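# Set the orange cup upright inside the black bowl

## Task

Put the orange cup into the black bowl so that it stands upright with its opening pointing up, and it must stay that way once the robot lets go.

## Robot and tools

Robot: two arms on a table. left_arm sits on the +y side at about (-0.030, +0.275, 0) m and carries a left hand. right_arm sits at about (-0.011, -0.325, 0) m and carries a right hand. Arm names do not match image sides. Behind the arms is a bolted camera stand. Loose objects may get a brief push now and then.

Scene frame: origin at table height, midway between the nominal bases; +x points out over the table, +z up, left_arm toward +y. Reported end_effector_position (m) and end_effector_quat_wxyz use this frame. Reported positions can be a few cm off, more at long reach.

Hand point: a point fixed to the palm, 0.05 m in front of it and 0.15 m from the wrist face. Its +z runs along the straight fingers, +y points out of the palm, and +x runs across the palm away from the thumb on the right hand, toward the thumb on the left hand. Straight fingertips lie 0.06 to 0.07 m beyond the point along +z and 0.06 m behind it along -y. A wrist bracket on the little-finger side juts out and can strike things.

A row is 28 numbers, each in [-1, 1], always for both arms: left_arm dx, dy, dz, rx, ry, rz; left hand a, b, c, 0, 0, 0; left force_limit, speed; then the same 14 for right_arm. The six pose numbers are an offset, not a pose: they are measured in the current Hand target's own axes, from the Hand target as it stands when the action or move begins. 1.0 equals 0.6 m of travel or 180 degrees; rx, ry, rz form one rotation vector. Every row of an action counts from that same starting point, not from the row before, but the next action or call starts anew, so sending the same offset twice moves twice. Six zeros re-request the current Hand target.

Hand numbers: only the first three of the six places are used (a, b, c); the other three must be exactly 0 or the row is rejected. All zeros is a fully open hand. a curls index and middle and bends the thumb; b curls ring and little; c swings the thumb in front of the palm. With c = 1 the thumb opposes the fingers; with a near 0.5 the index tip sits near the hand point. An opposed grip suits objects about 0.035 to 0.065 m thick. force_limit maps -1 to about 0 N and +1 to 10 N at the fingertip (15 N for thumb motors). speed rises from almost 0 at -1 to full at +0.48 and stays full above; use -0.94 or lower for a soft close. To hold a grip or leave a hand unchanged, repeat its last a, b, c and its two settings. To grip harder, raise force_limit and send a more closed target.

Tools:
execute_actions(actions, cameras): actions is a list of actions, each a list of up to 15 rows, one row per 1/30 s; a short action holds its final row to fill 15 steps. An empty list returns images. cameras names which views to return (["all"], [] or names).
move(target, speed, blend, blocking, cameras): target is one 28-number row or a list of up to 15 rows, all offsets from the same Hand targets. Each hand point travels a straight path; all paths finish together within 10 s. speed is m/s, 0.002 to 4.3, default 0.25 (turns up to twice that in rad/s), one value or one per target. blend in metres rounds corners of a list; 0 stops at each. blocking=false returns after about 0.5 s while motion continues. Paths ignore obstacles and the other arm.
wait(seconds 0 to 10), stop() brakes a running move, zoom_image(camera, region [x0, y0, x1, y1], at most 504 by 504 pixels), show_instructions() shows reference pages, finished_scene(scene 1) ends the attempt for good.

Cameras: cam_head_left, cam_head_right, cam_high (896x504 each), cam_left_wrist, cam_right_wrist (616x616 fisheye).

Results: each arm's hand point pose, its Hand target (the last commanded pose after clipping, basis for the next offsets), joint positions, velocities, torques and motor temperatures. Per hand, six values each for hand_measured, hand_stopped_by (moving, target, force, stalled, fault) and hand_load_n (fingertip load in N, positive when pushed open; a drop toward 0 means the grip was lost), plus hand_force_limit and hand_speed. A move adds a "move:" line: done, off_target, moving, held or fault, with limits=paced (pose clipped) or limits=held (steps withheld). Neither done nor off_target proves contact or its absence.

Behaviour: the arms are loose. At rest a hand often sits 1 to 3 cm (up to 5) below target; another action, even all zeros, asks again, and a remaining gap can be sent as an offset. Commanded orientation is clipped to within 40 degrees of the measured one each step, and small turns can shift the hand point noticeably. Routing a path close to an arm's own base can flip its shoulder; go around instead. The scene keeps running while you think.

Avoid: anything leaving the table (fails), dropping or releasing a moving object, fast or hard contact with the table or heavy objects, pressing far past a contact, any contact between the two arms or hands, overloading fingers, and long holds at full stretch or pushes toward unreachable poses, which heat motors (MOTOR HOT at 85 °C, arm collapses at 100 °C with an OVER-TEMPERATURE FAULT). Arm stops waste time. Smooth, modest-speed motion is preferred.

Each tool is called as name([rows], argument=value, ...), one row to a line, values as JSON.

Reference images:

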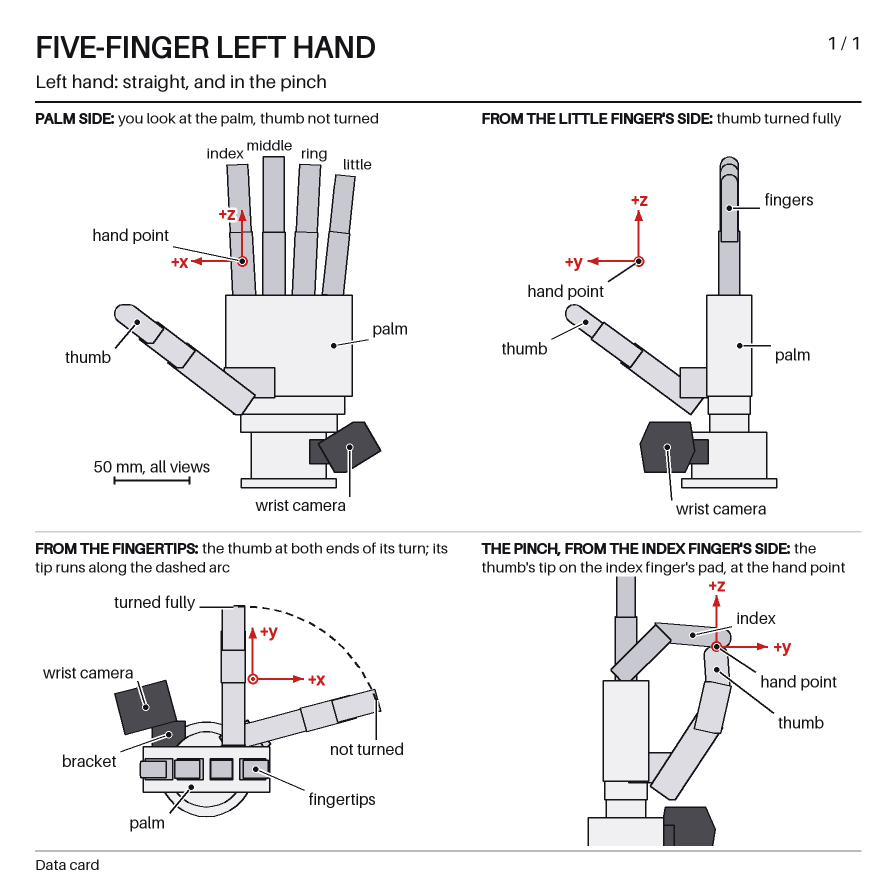

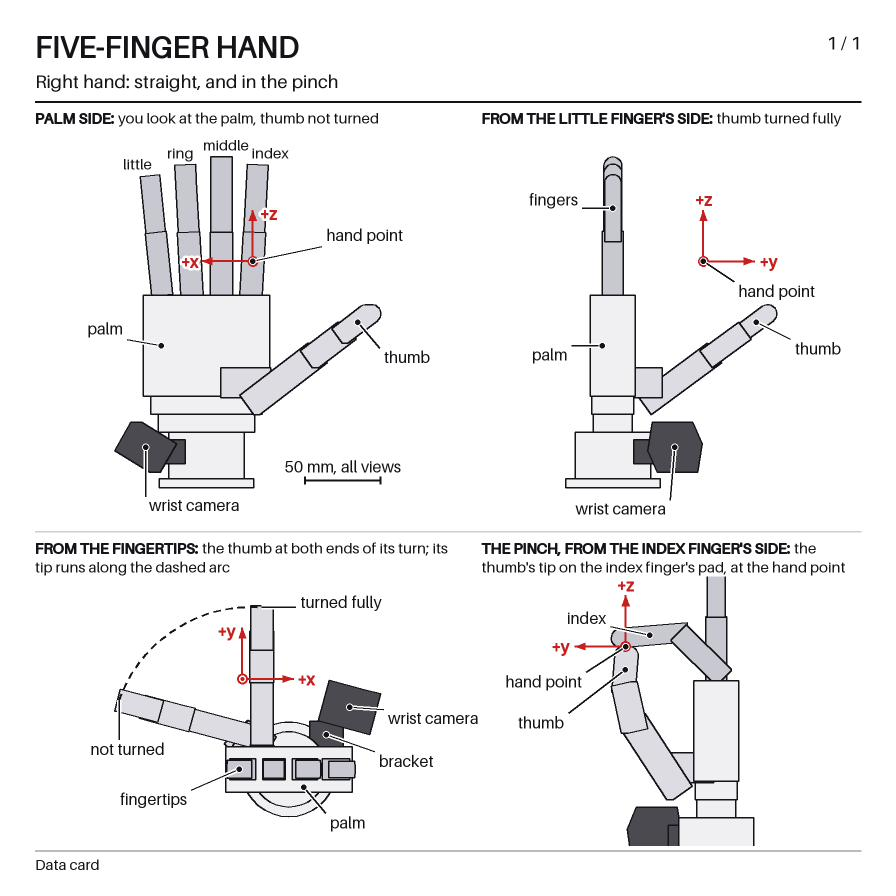

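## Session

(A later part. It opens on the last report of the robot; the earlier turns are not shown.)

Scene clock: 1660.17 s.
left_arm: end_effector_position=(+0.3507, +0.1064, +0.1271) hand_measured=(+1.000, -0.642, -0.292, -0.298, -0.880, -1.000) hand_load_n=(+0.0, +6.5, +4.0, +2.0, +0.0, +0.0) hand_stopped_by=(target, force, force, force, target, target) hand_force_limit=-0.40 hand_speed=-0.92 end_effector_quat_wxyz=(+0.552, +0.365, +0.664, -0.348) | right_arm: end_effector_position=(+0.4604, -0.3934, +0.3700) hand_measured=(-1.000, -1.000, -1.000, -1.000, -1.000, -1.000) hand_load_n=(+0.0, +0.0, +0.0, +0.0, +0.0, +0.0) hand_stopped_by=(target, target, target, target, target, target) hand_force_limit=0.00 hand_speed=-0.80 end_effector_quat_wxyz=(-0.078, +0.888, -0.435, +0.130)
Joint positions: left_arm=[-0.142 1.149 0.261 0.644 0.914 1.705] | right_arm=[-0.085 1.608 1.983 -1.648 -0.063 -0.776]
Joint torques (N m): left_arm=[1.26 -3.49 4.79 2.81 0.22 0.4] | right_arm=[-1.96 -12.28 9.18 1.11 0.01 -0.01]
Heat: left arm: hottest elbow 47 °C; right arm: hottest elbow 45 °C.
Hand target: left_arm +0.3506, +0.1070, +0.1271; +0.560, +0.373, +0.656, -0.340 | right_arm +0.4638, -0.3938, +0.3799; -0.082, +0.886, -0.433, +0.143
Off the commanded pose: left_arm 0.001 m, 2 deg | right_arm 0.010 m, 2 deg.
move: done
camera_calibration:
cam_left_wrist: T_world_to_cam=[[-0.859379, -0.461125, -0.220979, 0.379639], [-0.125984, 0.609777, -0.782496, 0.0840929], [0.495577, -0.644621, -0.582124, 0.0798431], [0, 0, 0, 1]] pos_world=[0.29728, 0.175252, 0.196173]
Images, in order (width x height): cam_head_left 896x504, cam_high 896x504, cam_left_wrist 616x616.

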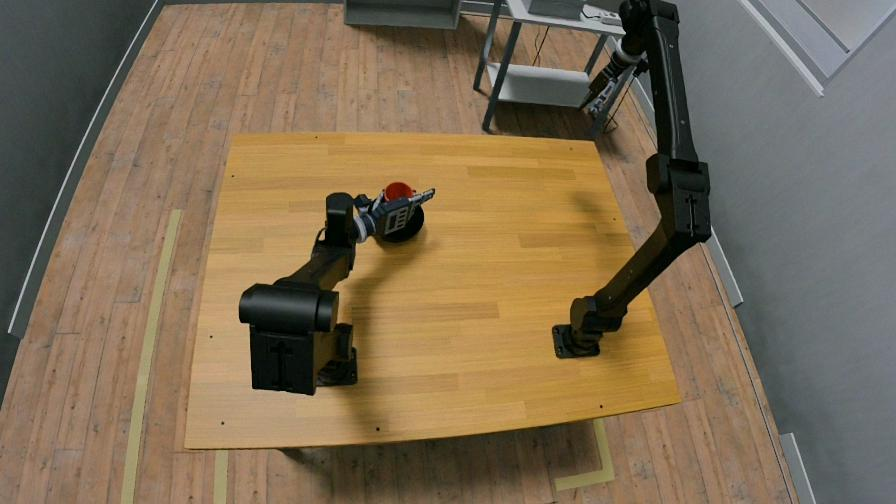

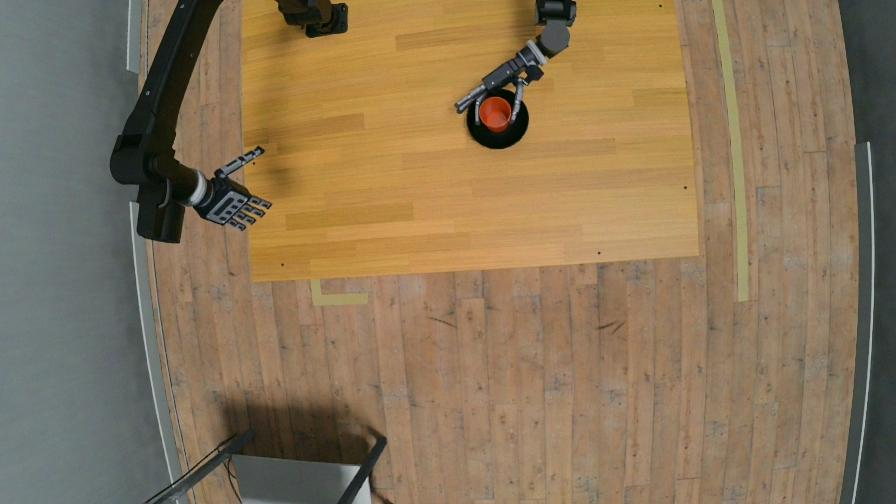

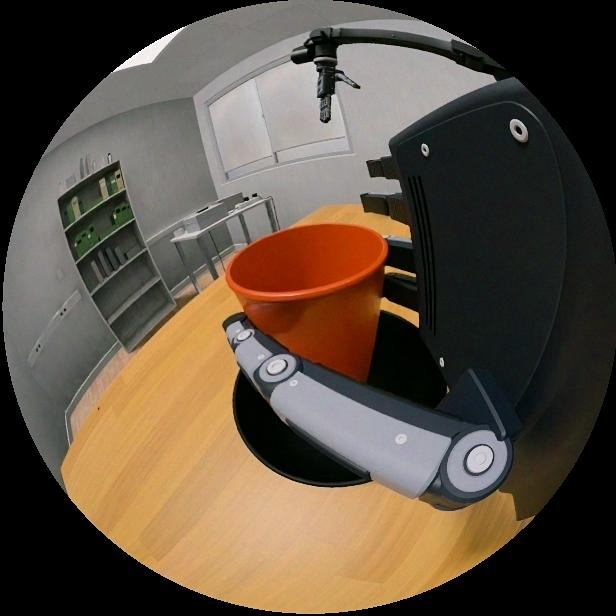

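move(target=[0.05, -0.0003, 0.0033, 0,0,0, 0.8,0,1,0,0,0,-0.4,-0.92, 0,0,0,0,0,0, 0,0,0,0,0,0, 0,-0.8], speed=0.03, cameras=["cam_high","cam_left_wrist","cam_head_left","cam_right_wrist"])

zoom_image(camera="cam_high", region=[450, 65, 550, 165])

zoom_image(camera="cam_right_wrist", region=[160, 340, 280, 460])

Scene clock: 1705.57 s.
left_arm: end_effector_position=(+0.3490, +0.1067, +0.0968) hand_measured=(+1.000, -0.642, -0.292, -0.298, -0.880, -1.000) hand_load_n=(+0.0, +6.5, +3.5, +2.0, +0.0, +0.0) hand_stopped_by=(target, force, force, force, target, target) hand_force_limit=-0.40 hand_speed=-0.92 end_effector_quat_wxyz=(+0.553, +0.366, +0.663, -0.347) | right_arm: end_effector_position=(+0.4604, -0.3934, +0.3700) hand_measured=(-1.000, -1.000, -1.000, -1.000, -1.000, -1.000) hand_load_n=(+0.0, +0.0, +0.0, +0.0, +0.0, +0.0) hand_stopped_by=(target, target, target, target, target, target) hand_force_limit=0.00 hand_speed=-0.80 end_effector_quat_wxyz=(-0.078, +0.888, -0.435, +0.130)
Joint positions: left_arm=[-0.142 1.302 0.226 0.832 0.914 1.71] | right_arm=[-0.085 1.608 1.983 -1.648 -0.063 -0.776]
Joint torques (N m): left_arm=[1.61 -4.31 3.71 2.89 0.39 0.38] | right_arm=[-1.49 -12.34 9.03 0.98 0.02 -0.04]
Heat: left arm: hottest elbow 43 °C; right arm: hottest elbow 45 °C.
Hand target: left_arm +0.3486, +0.1085, +0.0973; +0.560, +0.373, +0.656, -0.340 | right_arm +0.4638, -0.3938, +0.3799; -0.082, +0.886, -0.433, +0.143
Off the commanded pose: left_arm 0.002 m, 2 deg | right_arm 0.010 m, 2 deg.
move: done
camera_calibration:
cam_left_wrist: T_world_to_cam=[[-0.859136, -0.459983, -0.224279, 0.371766], [-0.123603, 0.611804, -0.781292, 0.0587742], [0.496596, -0.643515, -0.582479, 0.0627892], [0, 0, 0, 1]] pos_world=[0.295481, 0.175453, 0.165872]
Images, in order (width x height): cam_head_left 896x504, cam_high 896x504, cam_left_wrist 616x616, cam_right_wrist 616x616.

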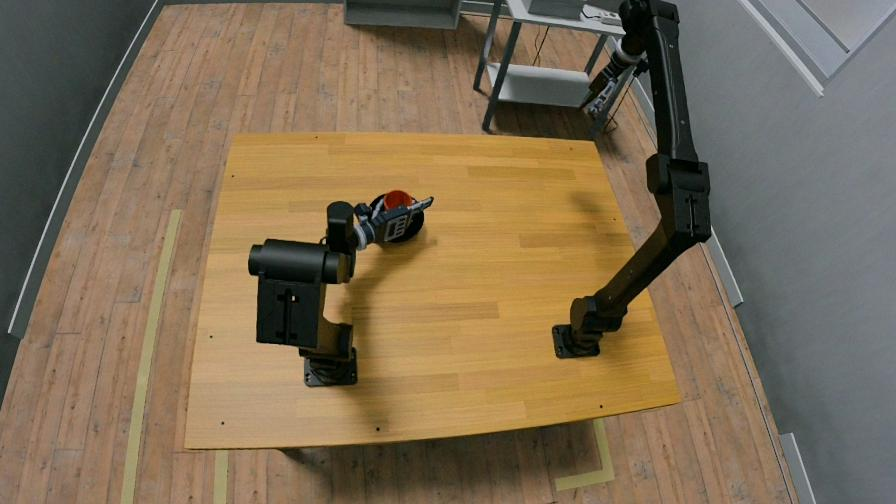

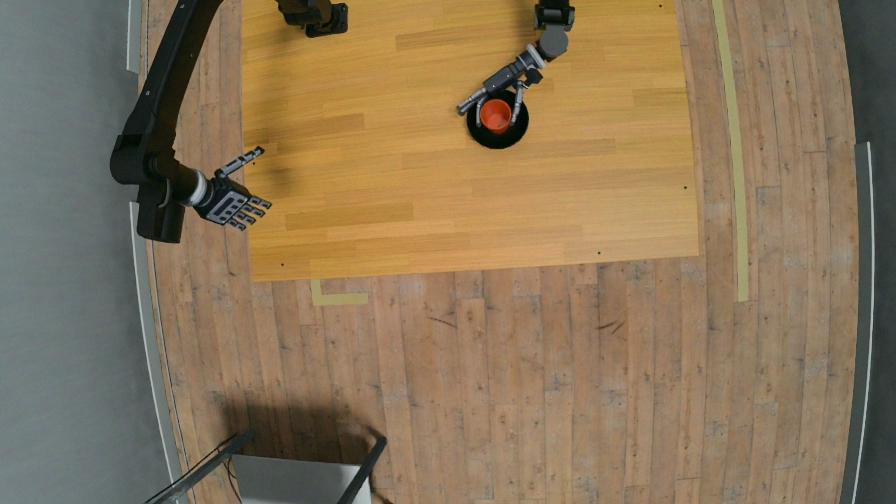

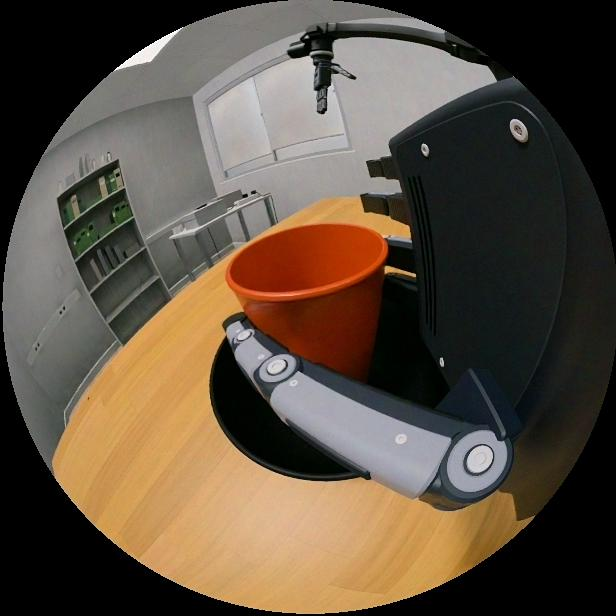

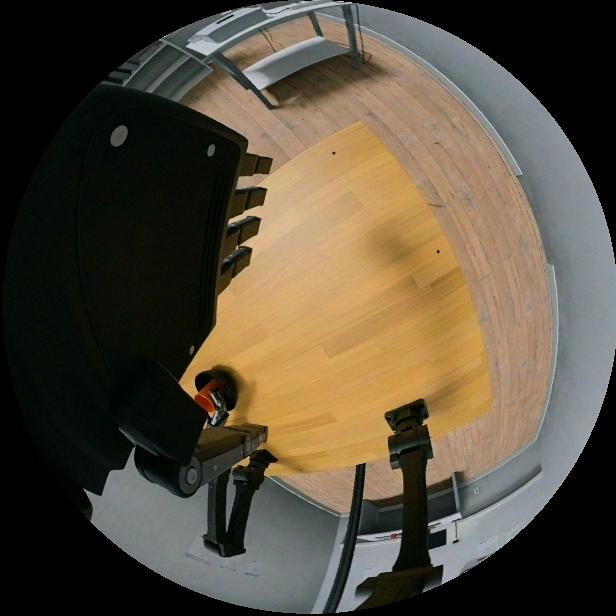

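Scaled by 5.040 from the camera's 896x504 image, which has a finer 1280x720 frame.

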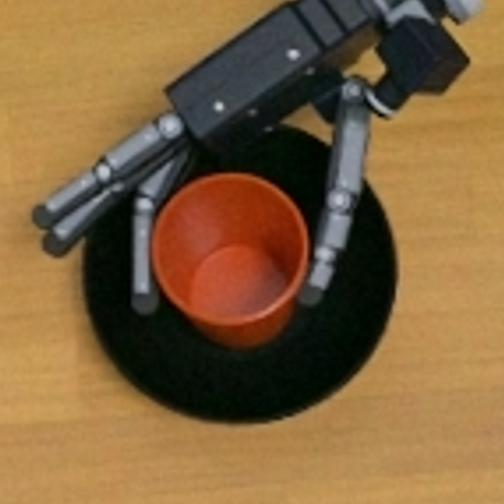

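Scaled by 4.200 from the camera's 616x616 image, which has a finer 880x880 frame.

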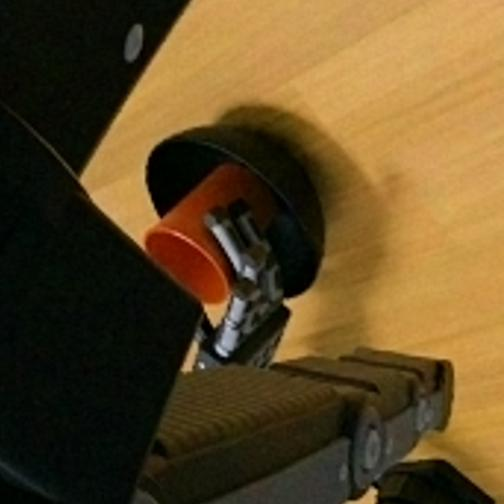

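move(target=[0.0337, -0.0022, 0.0, 0,0,0, 0.8,0,1,0,0,0,-0.4,-0.92, 0,0,0,0,0,0, 0,0,0,0,0,0, 0,-0.8], speed=0.02, cameras=["cam_high","cam_left_wrist","cam_head_left","cam_right_wrist"])

zoom_image(camera="cam_high", region=[450, 65, 550, 165])

zoom_image(camera="cam_right_wrist", region=[160, 340, 280, 460])

Scene clock: 1734.10 s.
left_arm: end_effector_position=(+0.3467, +0.1076, +0.0776) hand_measured=(+1.000, -0.642, -0.292, -0.298, -0.880, -1.000) hand_load_n=(-0.5, +6.5, +3.5, +2.0, +0.0, +0.0) hand_stopped_by=(target, force, force, force, target, target) hand_force_limit=-0.40 hand_speed=-0.92 end_effector_quat_wxyz=(+0.553, +0.367, +0.662, -0.347) | right_arm: end_effector_position=(+0.4604, -0.3934, +0.3700) hand_measured=(-1.000, -1.000, -1.000, -1.000, -1.000, -1.000) hand_load_n=(+0.0, +0.0, +0.0, +0.0, +0.0, +0.0) hand_stopped_by=(target, target, target, target, target, target) hand_force_limit=0.00 hand_speed=-0.80 end_effector_quat_wxyz=(-0.078, +0.888, -0.435, +0.130)
Joint positions: left_arm=[-0.138 1.418 0.206 0.969 0.919 1.711] | right_arm=[-0.085 1.608 1.983 -1.648 -0.063 -0.776]
Joint torques (N m): left_arm=[1.79 -4.78 2.78 2.91 0.39 0.39] | right_arm=[-1.44 -12.57 9.13 1.07 -0.02 0.01]
Motor temperatures (°C): left_arm=[29 30 41 30 32 29] | right_arm=[31 39 45 29 30 27]
Heat: left arm: hottest elbow 41 °C; right arm: hottest elbow 45 °C.
Hand target: left_arm +0.3455, +0.1101, +0.0772; +0.560, +0.373, +0.656, -0.340 | right_arm +0.4638, -0.3938, +0.3799; -0.082, +0.886, -0.433, +0.143
Off the commanded pose: left_arm 0.003 m, 2 deg | right_arm 0.010 m, 2 deg.
move: done
camera_calibration:
cam_left_wrist: T_world_to_cam=[[-0.859073, -0.45933, -0.225854, 0.365824], [-0.121105, 0.611119, -0.782219, 0.0422242], [0.497321, -0.644631, -0.580623, 0.0530873], [0, 0, 0, 1]] pos_world=[0.292982, 0.176452, 0.146475]
Images, in order (width x height): cam_head_left 896x504, cam_high 896x504, cam_left_wrist 616x616, cam_right_wrist 616x616.

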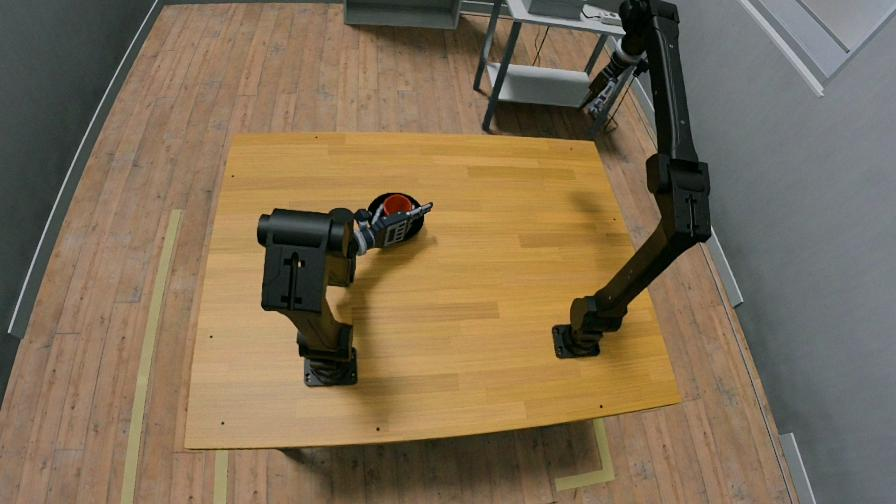

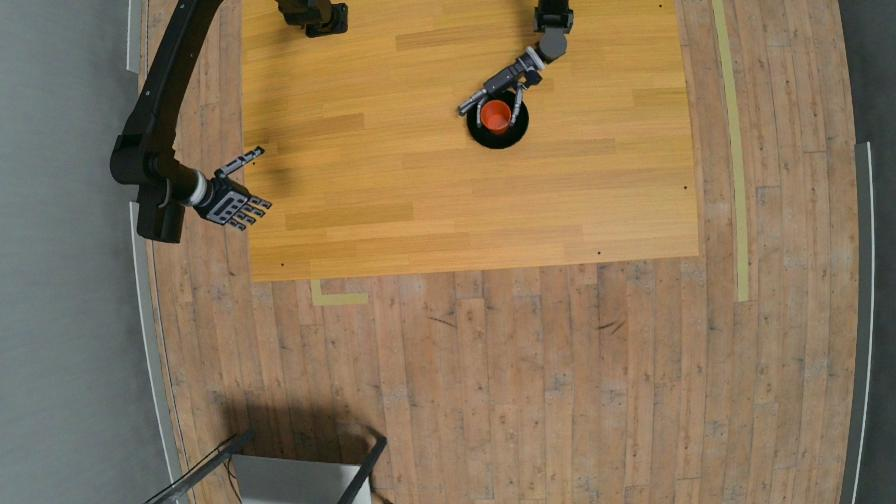

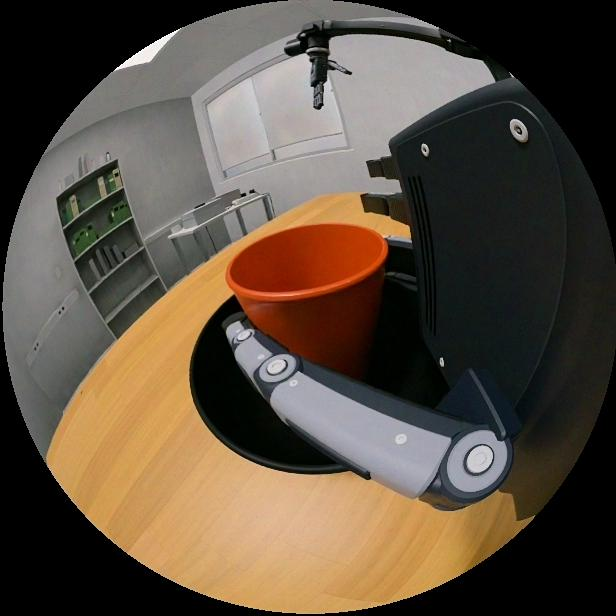

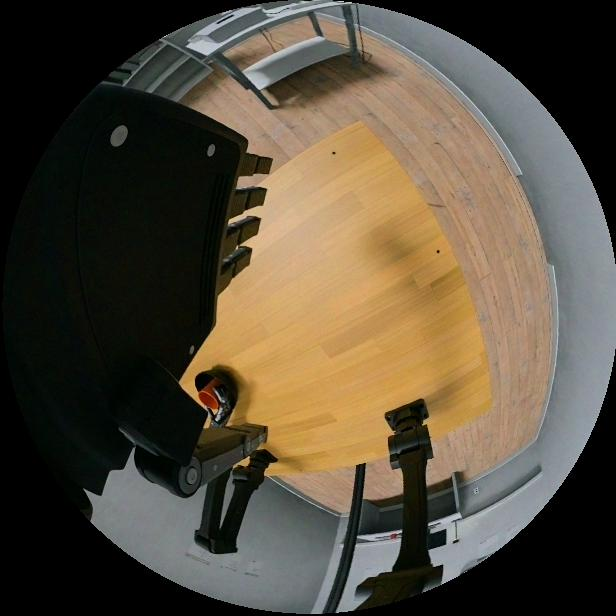

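Scaled by 5.040 from the camera's 896x504 image, which has a finer 1280x720 frame.

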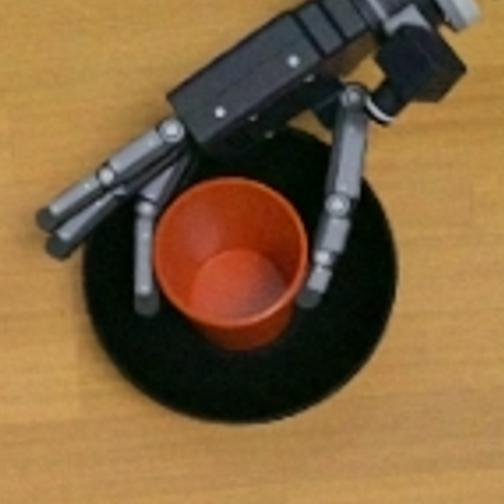

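Scaled by 4.200 from the camera's 616x616 image, which has a finer 880x880 frame.

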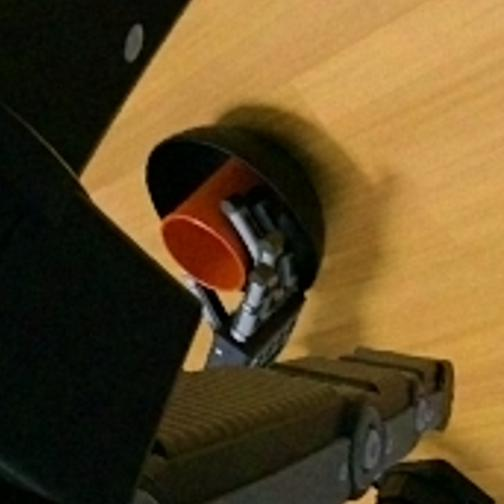

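move(target=[0.0087, 0.0004, -0.0025, 0,0,0, 0.8,0,1,0,0,0,-0.4,-0.92, 0,0,0,0,0,0, 0,0,0,0,0,0, 0,-0.8], speed=0.02, cameras=["cam_high","cam_left_wrist"])

zoom_image(camera="cam_left_wrist", region=[180, 200, 480, 500])

Scene clock: 1749.73 s.
left_arm: end_effector_position=(+0.3484, +0.1087, +0.0777) hand_measured=(+1.000, -0.642, -0.292, -0.298, -0.880, -1.000) hand_load_n=(-0.5, +6.5, +3.5, +2.0, +0.0, +0.0) hand_stopped_by=(target, force, force, force, target, target) hand_force_limit=-0.40 hand_speed=-0.92 end_effector_quat_wxyz=(+0.559, +0.369, +0.657, -0.347) | right_arm: end_effector_position=(+0.4604, -0.3934, +0.3700) hand_measured=(-1.000, -1.000, -1.000, -1.000, -1.000, -1.000) hand_load_n=(+0.0, +0.0, +0.0, +0.0, +0.0, +0.0) hand_stopped_by=(target, target, target, target, target, target) hand_force_limit=0.00 hand_speed=-0.80 end_effector_quat_wxyz=(-0.078, +0.888, -0.435, +0.130)
Joint positions: left_arm=[-0.131 1.442 0.206 1.008 0.929 1.711] | right_arm=[-0.085 1.608 1.983 -1.648 -0.063 -0.776]
Joint torques (N m): left_arm=[1.79 -4.42 2.25 2.52 0.3 0.42] | right_arm=[-1.2 -12.16 9.17 1.01 -0.01 -0.02]
Heat: left arm: hottest elbow 40 °C; right arm: hottest elbow 45 °C.
Hand target: left_arm +0.3444, +0.1120, +0.0721; +0.560, +0.373, +0.657, -0.340 | right_arm +0.4638, -0.3938, +0.3799; -0.082, +0.886, -0.433, +0.143
Off the commanded pose: left_arm 0.008 m, 1 deg | right_arm 0.010 m, 2 deg.
move: done
camera_calibration:
cam_left_wrist: T_world_to_cam=[[-0.8567, -0.458515, -0.236282, 0.367813], [-0.10852, 0.608037, -0.786457, 0.0381333], [0.504271, -0.648116, -0.570663, 0.0502778], [0, 0, 0, 1]] pos_world=[0.29389, 0.178047, 0.145589]
Images, in order (width x height): cam_high 896x504, cam_left_wrist 616x616.

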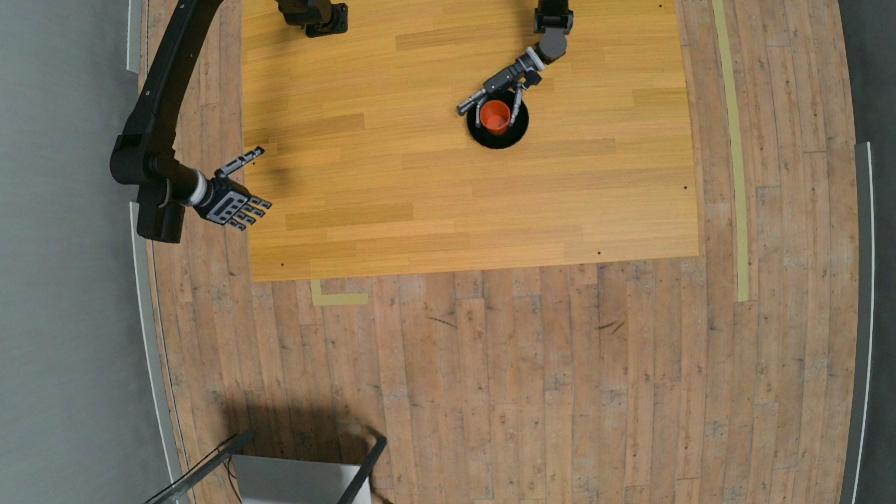

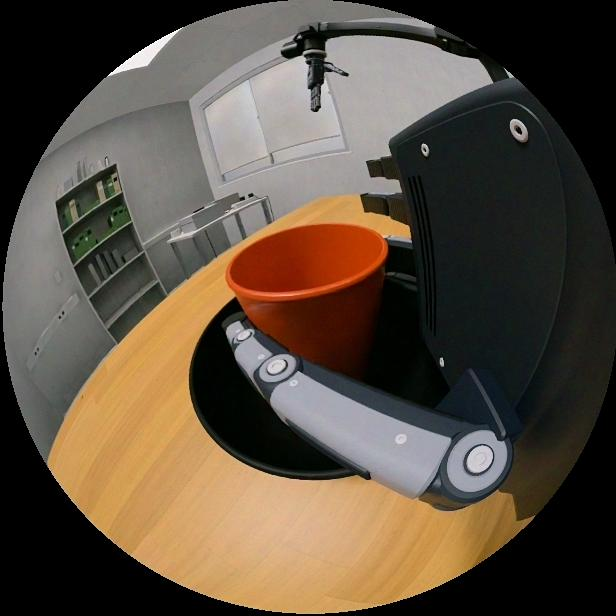

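Scaled by 1.680 from the camera's 616x616 image, which has a finer 880x880 frame.

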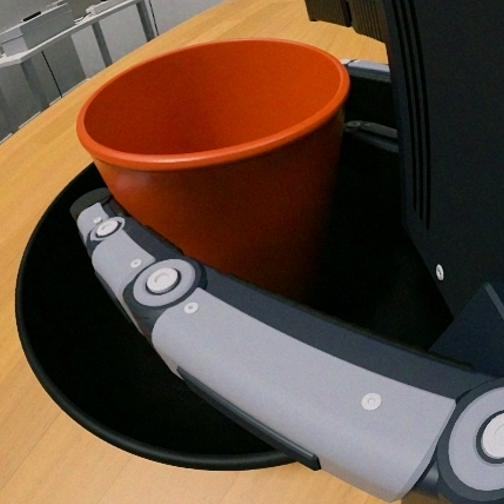

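execute_actions(actions=[], cameras=["cam_head_left","cam_head_right","cam_right_wrist","cam_high"])

zoom_image(camera="cam_head_left", region=[350, 180, 450, 250])

zoom_image(camera="cam_head_right", region=[350, 180, 450, 250])

zoom_image(camera="cam_right_wrist", region=[180, 355, 260, 435])

zoom_image(camera="cam_high", region=[460, 75, 540, 155])

Scene clock: 1800.37 s.
left_arm: end_effector_position=(+0.3484, +0.1087, +0.0778) hand_measured=(+1.000, -0.642, -0.292, -0.298, -0.880, -1.000) hand_load_n=(-0.5, +6.5, +3.5, +2.0, +0.0, +0.0) hand_stopped_by=(target, force, force, force, target, target) hand_force_limit=-0.40 hand_speed=-0.92 end_effector_quat_wxyz=(+0.559, +0.369, +0.657, -0.347) | right_arm: end_effector_position=(+0.4604, -0.3934, +0.3700) hand_measured=(-1.000, -1.000, -1.000, -1.000, -1.000, -1.000) hand_load_n=(+0.0, +0.0, +0.0, +0.0, +0.0, +0.0) hand_stopped_by=(target, target, target, target, target, target) hand_force_limit=0.00 hand_speed=-0.80 end_effector_quat_wxyz=(-0.078, +0.888, -0.435, +0.130)
Joint positions: left_arm=[-0.131 1.442 0.206 1.008 0.929 1.711] | right_arm=[-0.085 1.608 1.983 -1.648 -0.063 -0.776]
Joint velocities: within noise
Joint torques (N m): left_arm=[1.79 -4.37 2.25 2.52 0.3 0.42] | right_arm=[-1.73 -12.57 9.1 0.96 0.02 -0.01]
Motor temperatures (°C): left_arm=[29 30 38 30 32 29] | right_arm=[30 39 45 29 30 27]
Heat: left arm: hottest elbow 38 °C; right arm: hottest elbow 45 °C.
Hand target: left_arm +0.3444, +0.1120, +0.0722; +0.560, +0.373, +0.656, -0.340 | right_arm +0.4638, -0.3938, +0.3799; -0.082, +0.886, -0.433, +0.143
Off the commanded pose: left_arm 0.008 m, 1 deg | right_arm 0.010 m, 2 deg.
Images, in order (width x height): cam_head_left 896x504, cam_head_right 896x504, cam_high 896x504, cam_right_wrist 616x616.

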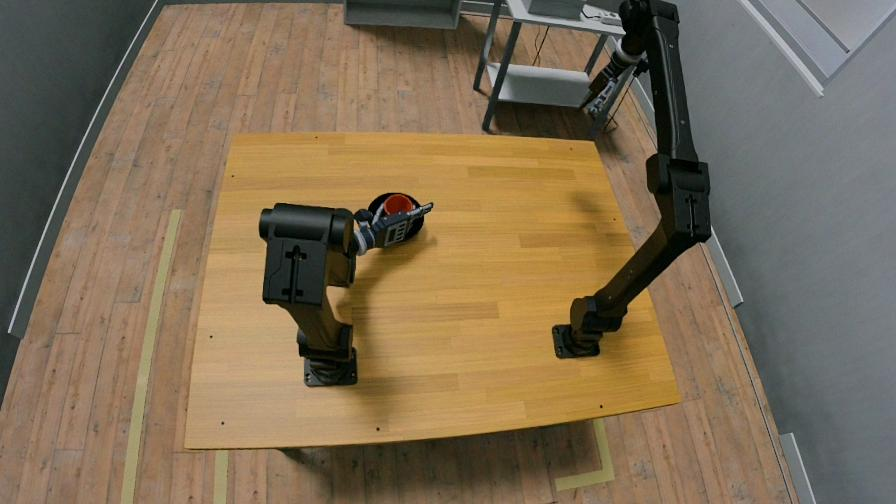

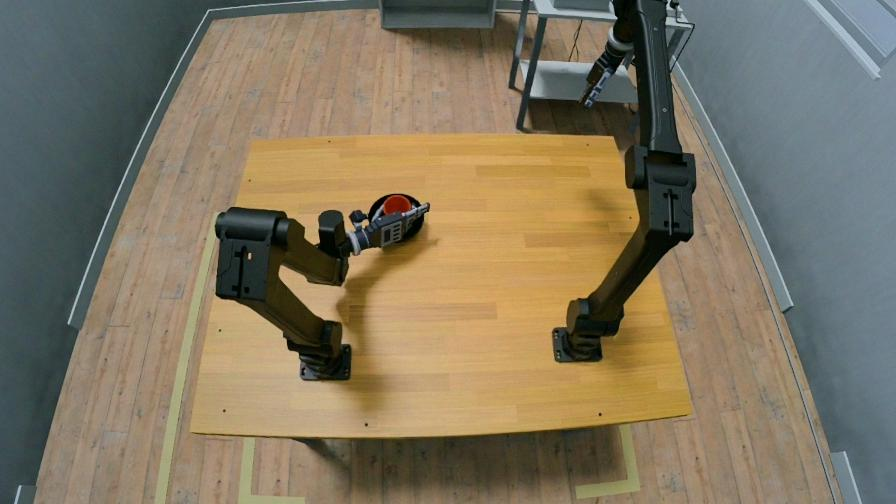

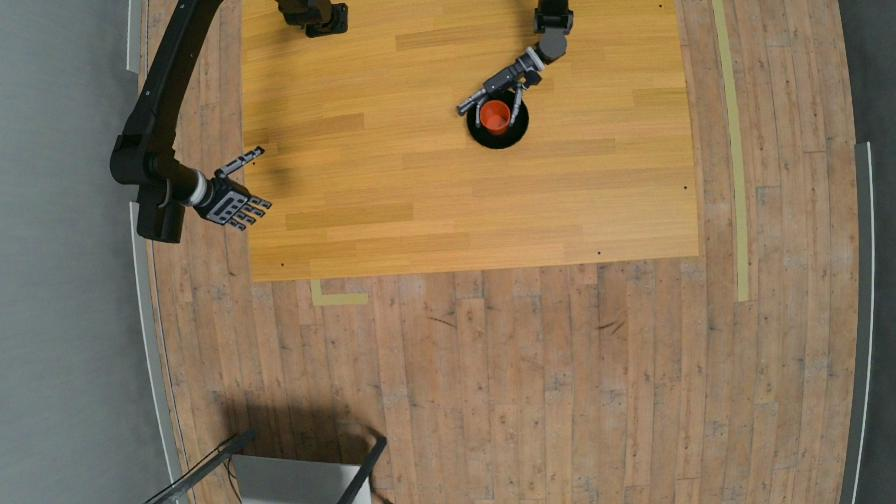

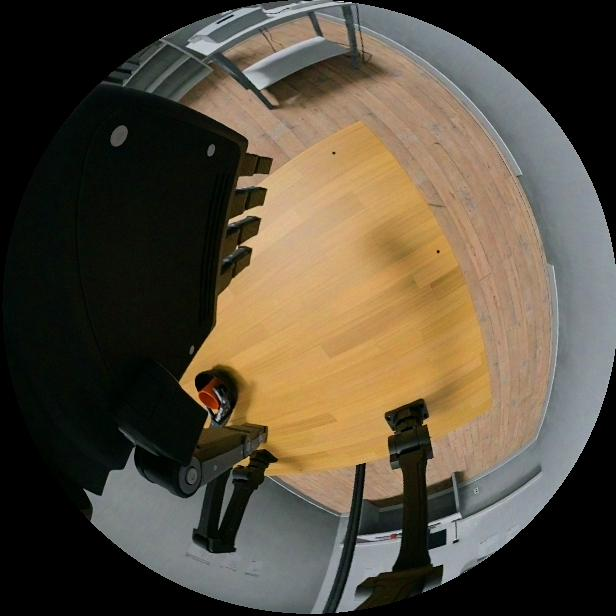

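Scaled by 5.040 from the camera's 896x504 image, which has a finer 1280x720 frame.

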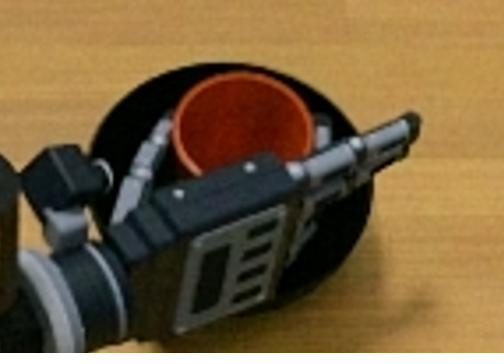

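Scaled by 5.040 from the camera's 896x504 image, which has a finer 1280x720 frame.

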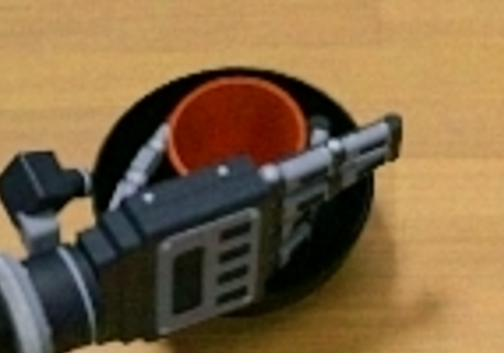

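Scaled by 6.300 from the camera's 616x616 image, which has a finer 880x880 frame.

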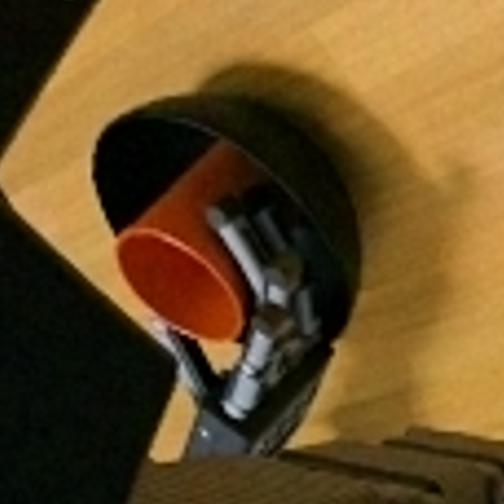

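Scaled by 6.300 from the camera's 896x504 image, which has a finer 1280x720 frame.

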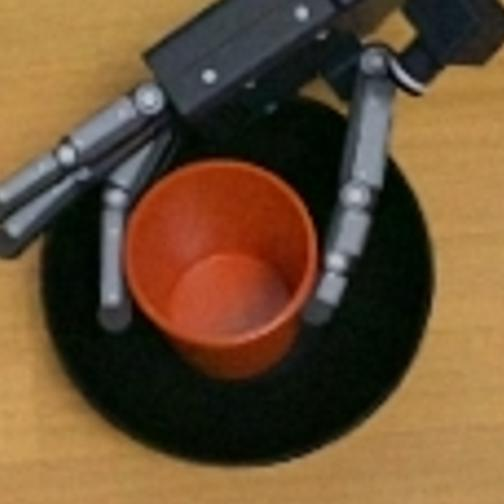

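move(target=[-0.0078, 0.0029, 0.007, 0,0,0, 0.8,0,1,0,0,0,-0.4,-0.92, 0,0,0,0,0,0, 0,0,0,0,0,0, 0,-0.8], speed=0.02, cameras=[])

Scene clock: 1843.73 s.
left_arm: end_effector_position=(+0.3487, +0.1091, +0.0778) hand_measured=(+1.000, -0.642, -0.292, -0.298, -0.880, -1.000) hand_load_n=(+0.0, +6.5, +3.5, +2.0, +0.0, +0.0) hand_stopped_by=(target, force, force, force, target, target) hand_force_limit=-0.40 hand_speed=-0.92 end_effector_quat_wxyz=(+0.559, +0.368, +0.657, -0.346) | right_arm: end_effector_position=(+0.4604, -0.3934, +0.3700) hand_measured=(-1.000, -1.000, -1.000, -1.000, -1.000, -1.000) hand_load_n=(+0.0, +0.0, +0.0, +0.0, +0.0, +0.0) hand_stopped_by=(target, target, target, target, target, target) hand_force_limit=0.00 hand_speed=-0.80 end_effector_quat_wxyz=(-0.078, +0.888, -0.435, +0.130)
Joint positions: left_arm=[-0.131 1.442 0.206 1.008 0.926 1.711] | right_arm=[-0.085 1.608 1.983 -1.648 -0.063 -0.776]
Joint torques (N m): left_arm=[0.85 -5.36 3.14 1.72 -0.01 0.36] | right_arm=[-1.73 -12.57 9.06 1.09 -0.01 -0.03]
Heat: left arm: hottest elbow 37 °C; right arm: hottest elbow 45 °C.
Hand target: left_arm +0.3484, +0.1087, +0.0762; +0.560, +0.373, +0.656, -0.340 | right_arm +0.4638, -0.3938, +0.3799; -0.082, +0.886, -0.433, +0.143
Off the commanded pose: left_arm 0.002 m, 1 deg | right_arm 0.010 m, 2 deg.
move: done
No camera images: "cameras" was empty.

execute_actions([
  [[0,0,0,0,0,0, -0.47,0,1,0,0,0,-0.4,-0.88, 0,0,0,0,0,0, 0,0,0,0,0,0, 0,-0.8]],
], cameras=[])

wait(seconds=1, cameras=["all"])

zoom_image(camera="cam_high", region=[460, 75, 540, 155])

zoom_image(camera="cam_right_wrist", region=[180, 355, 260, 435])

Scene clock: 1958.90 s.
left_arm: end_effector_position=(+0.3495, +0.1098, +0.0778) hand_measured=(+1.000, -1.000, -1.000, -1.000, -1.000, -0.954) hand_load_n=(+0.0, +0.0, -0.5, -0.5, +0.0, +0.0) hand_stopped_by=(target, target, target, target, target, target) hand_force_limit=-0.40 hand_speed=-0.88 end_effector_quat_wxyz=(+0.560, +0.367, +0.658, -0.344) | right_arm: end_effector_position=(+0.4604, -0.3934, +0.3700) hand_measured=(-1.000, -1.000, -1.000, -1.000, -1.000, -1.000) hand_load_n=(+0.0, +0.0, +0.0, +0.0, +0.0, +0.0) hand_stopped_by=(target, target, target, target, target, target) hand_force_limit=0.00 hand_speed=-0.80 end_effector_quat_wxyz=(-0.078, +0.888, -0.435, +0.130)
Joint positions: left_arm=[-0.131 1.442 0.207 1.008 0.922 1.711] | right_arm=[-0.085 1.608 1.983 -1.648 -0.063 -0.776]
Joint torques (N m): left_arm=[0.79 -5.3 3.14 1.72 0.18 0.35] | right_arm=[-1.38 -12.57 9.18 0.98 0.04 -0.01]
Heat: left arm: hottest elbow 37 °C; right arm: hottest elbow 45 °C.
Hand target: left_arm +0.3486, +0.1087, +0.0764; +0.560, +0.373, +0.656, -0.340 | right_arm +0.4638, -0.3938, +0.3799; -0.082, +0.886, -0.433, +0.143
Off the commanded pose: left_arm 0.002 m, 1 deg | right_arm 0.010 m, 2 deg.
No camera images: "cameras" was empty.

Scene clock: 1959.90 s.
left_arm: end_effector_position=(+0.3494, +0.1098, +0.0776) hand_measured=(+1.000, -1.000, -1.000, -1.000, -1.000, -0.954) hand_load_n=(+0.5, +0.0, -0.5, +0.0, +0.0, +0.0) hand_stopped_by=(target, target, target, target, target, target) hand_force_limit=-0.40 hand_speed=-0.88 end_effector_quat_wxyz=(+0.560, +0.367, +0.658, -0.344) | right_arm: end_effector_position=(+0.4604, -0.3934, +0.3700) hand_measured=(-1.000, -1.000, -1.000, -1.000, -1.000, -1.000) hand_load_n=(-0.5, +0.0, +0.0, +0.0, +0.0, +0.0) hand_stopped_by=(target, target, target, target, target, target) hand_force_limit=0.00 hand_speed=-0.80 end_effector_quat_wxyz=(-0.078, +0.888, -0.435, +0.130)
Joint positions: left_arm=[-0.131 1.442 0.206 1.008 0.922 1.711] | right_arm=[-0.085 1.608 1.983 -1.648 -0.063 -0.776]
Joint torques (N m): left_arm=[0.79 -5.36 3.14 1.69 0.19 0.35] | right_arm=[-1.26 -12.45 9.21 0.95 -0.01 -0.06]
Heat: left arm: hottest elbow 37 °C; right arm: hottest elbow 45 °C.
Hand target: left_arm +0.3484, +0.1087, +0.0762; +0.560, +0.373, +0.656, -0.340 | right_arm +0.4638, -0.3938, +0.3799; -0.082, +0.886, -0.433, +0.143
Off the commanded pose: left_arm 0.002 m, 1 deg | right_arm 0.010 m, 2 deg.
wait: 1.00 s; at rest by 0.17 s
camera_calibration:
cam_left_wrist: T_world_to_cam=[[-0.853274, -0.46421, -0.237555, 0.368611], [-0.112352, 0.608514, -0.785549, 0.0386401], [0.509216, -0.643599, -0.571384, 0.0482497], [0, 0, 0, 1]] pos_world=[0.294298, 0.178653, 0.145488]

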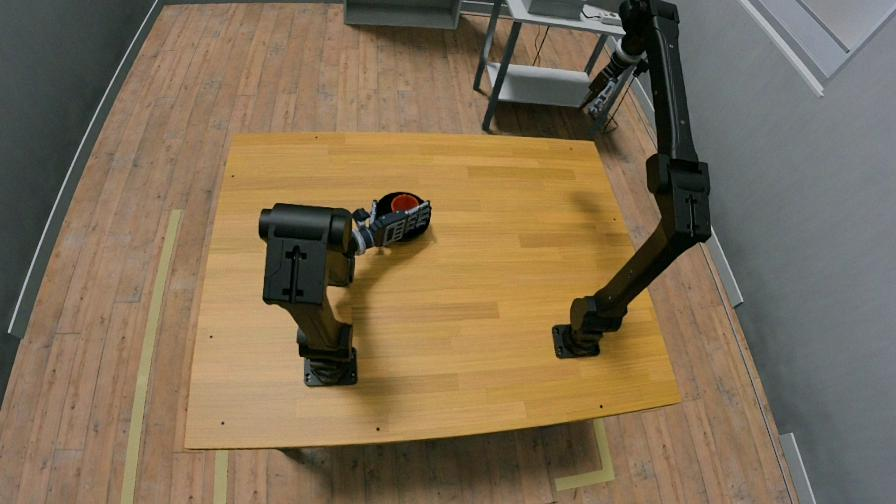

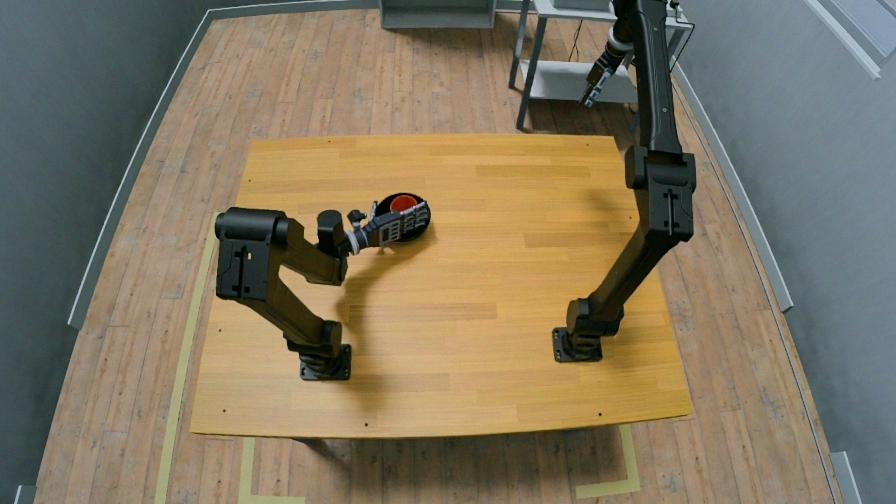

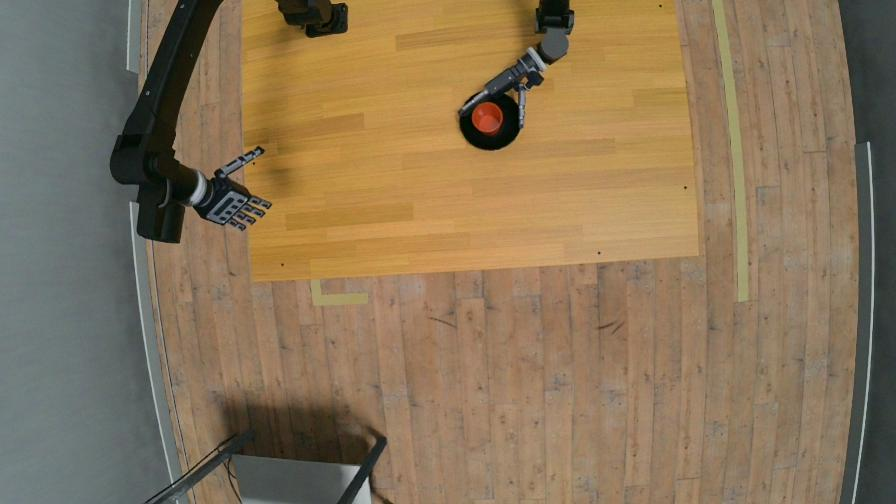

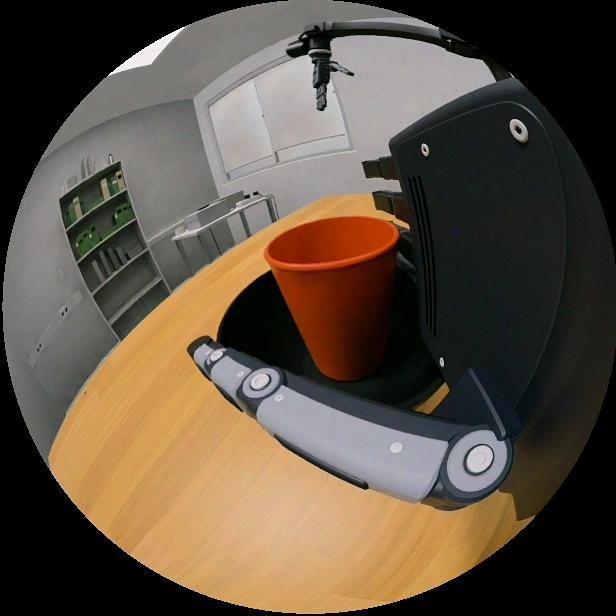

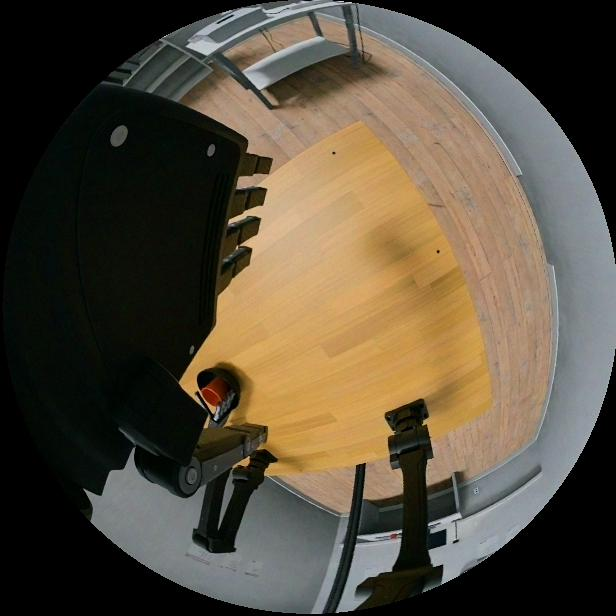

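Scaled by 6.300 from the camera's 896x504 image, which has a finer 1280x720 frame.

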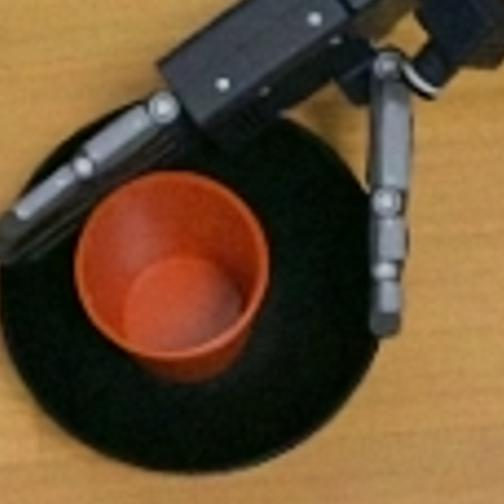

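Scaled by 6.300 from the camera's 616x616 image, which has a finer 880x880 frame.

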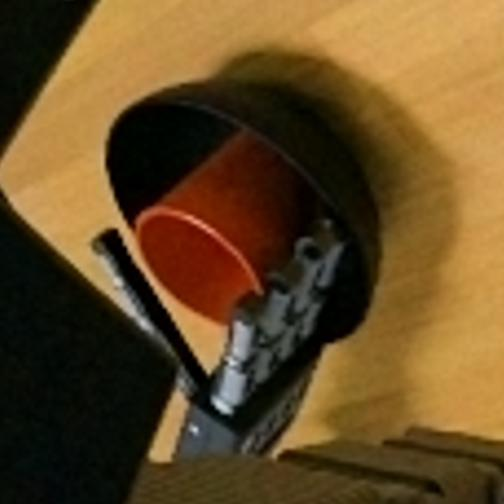

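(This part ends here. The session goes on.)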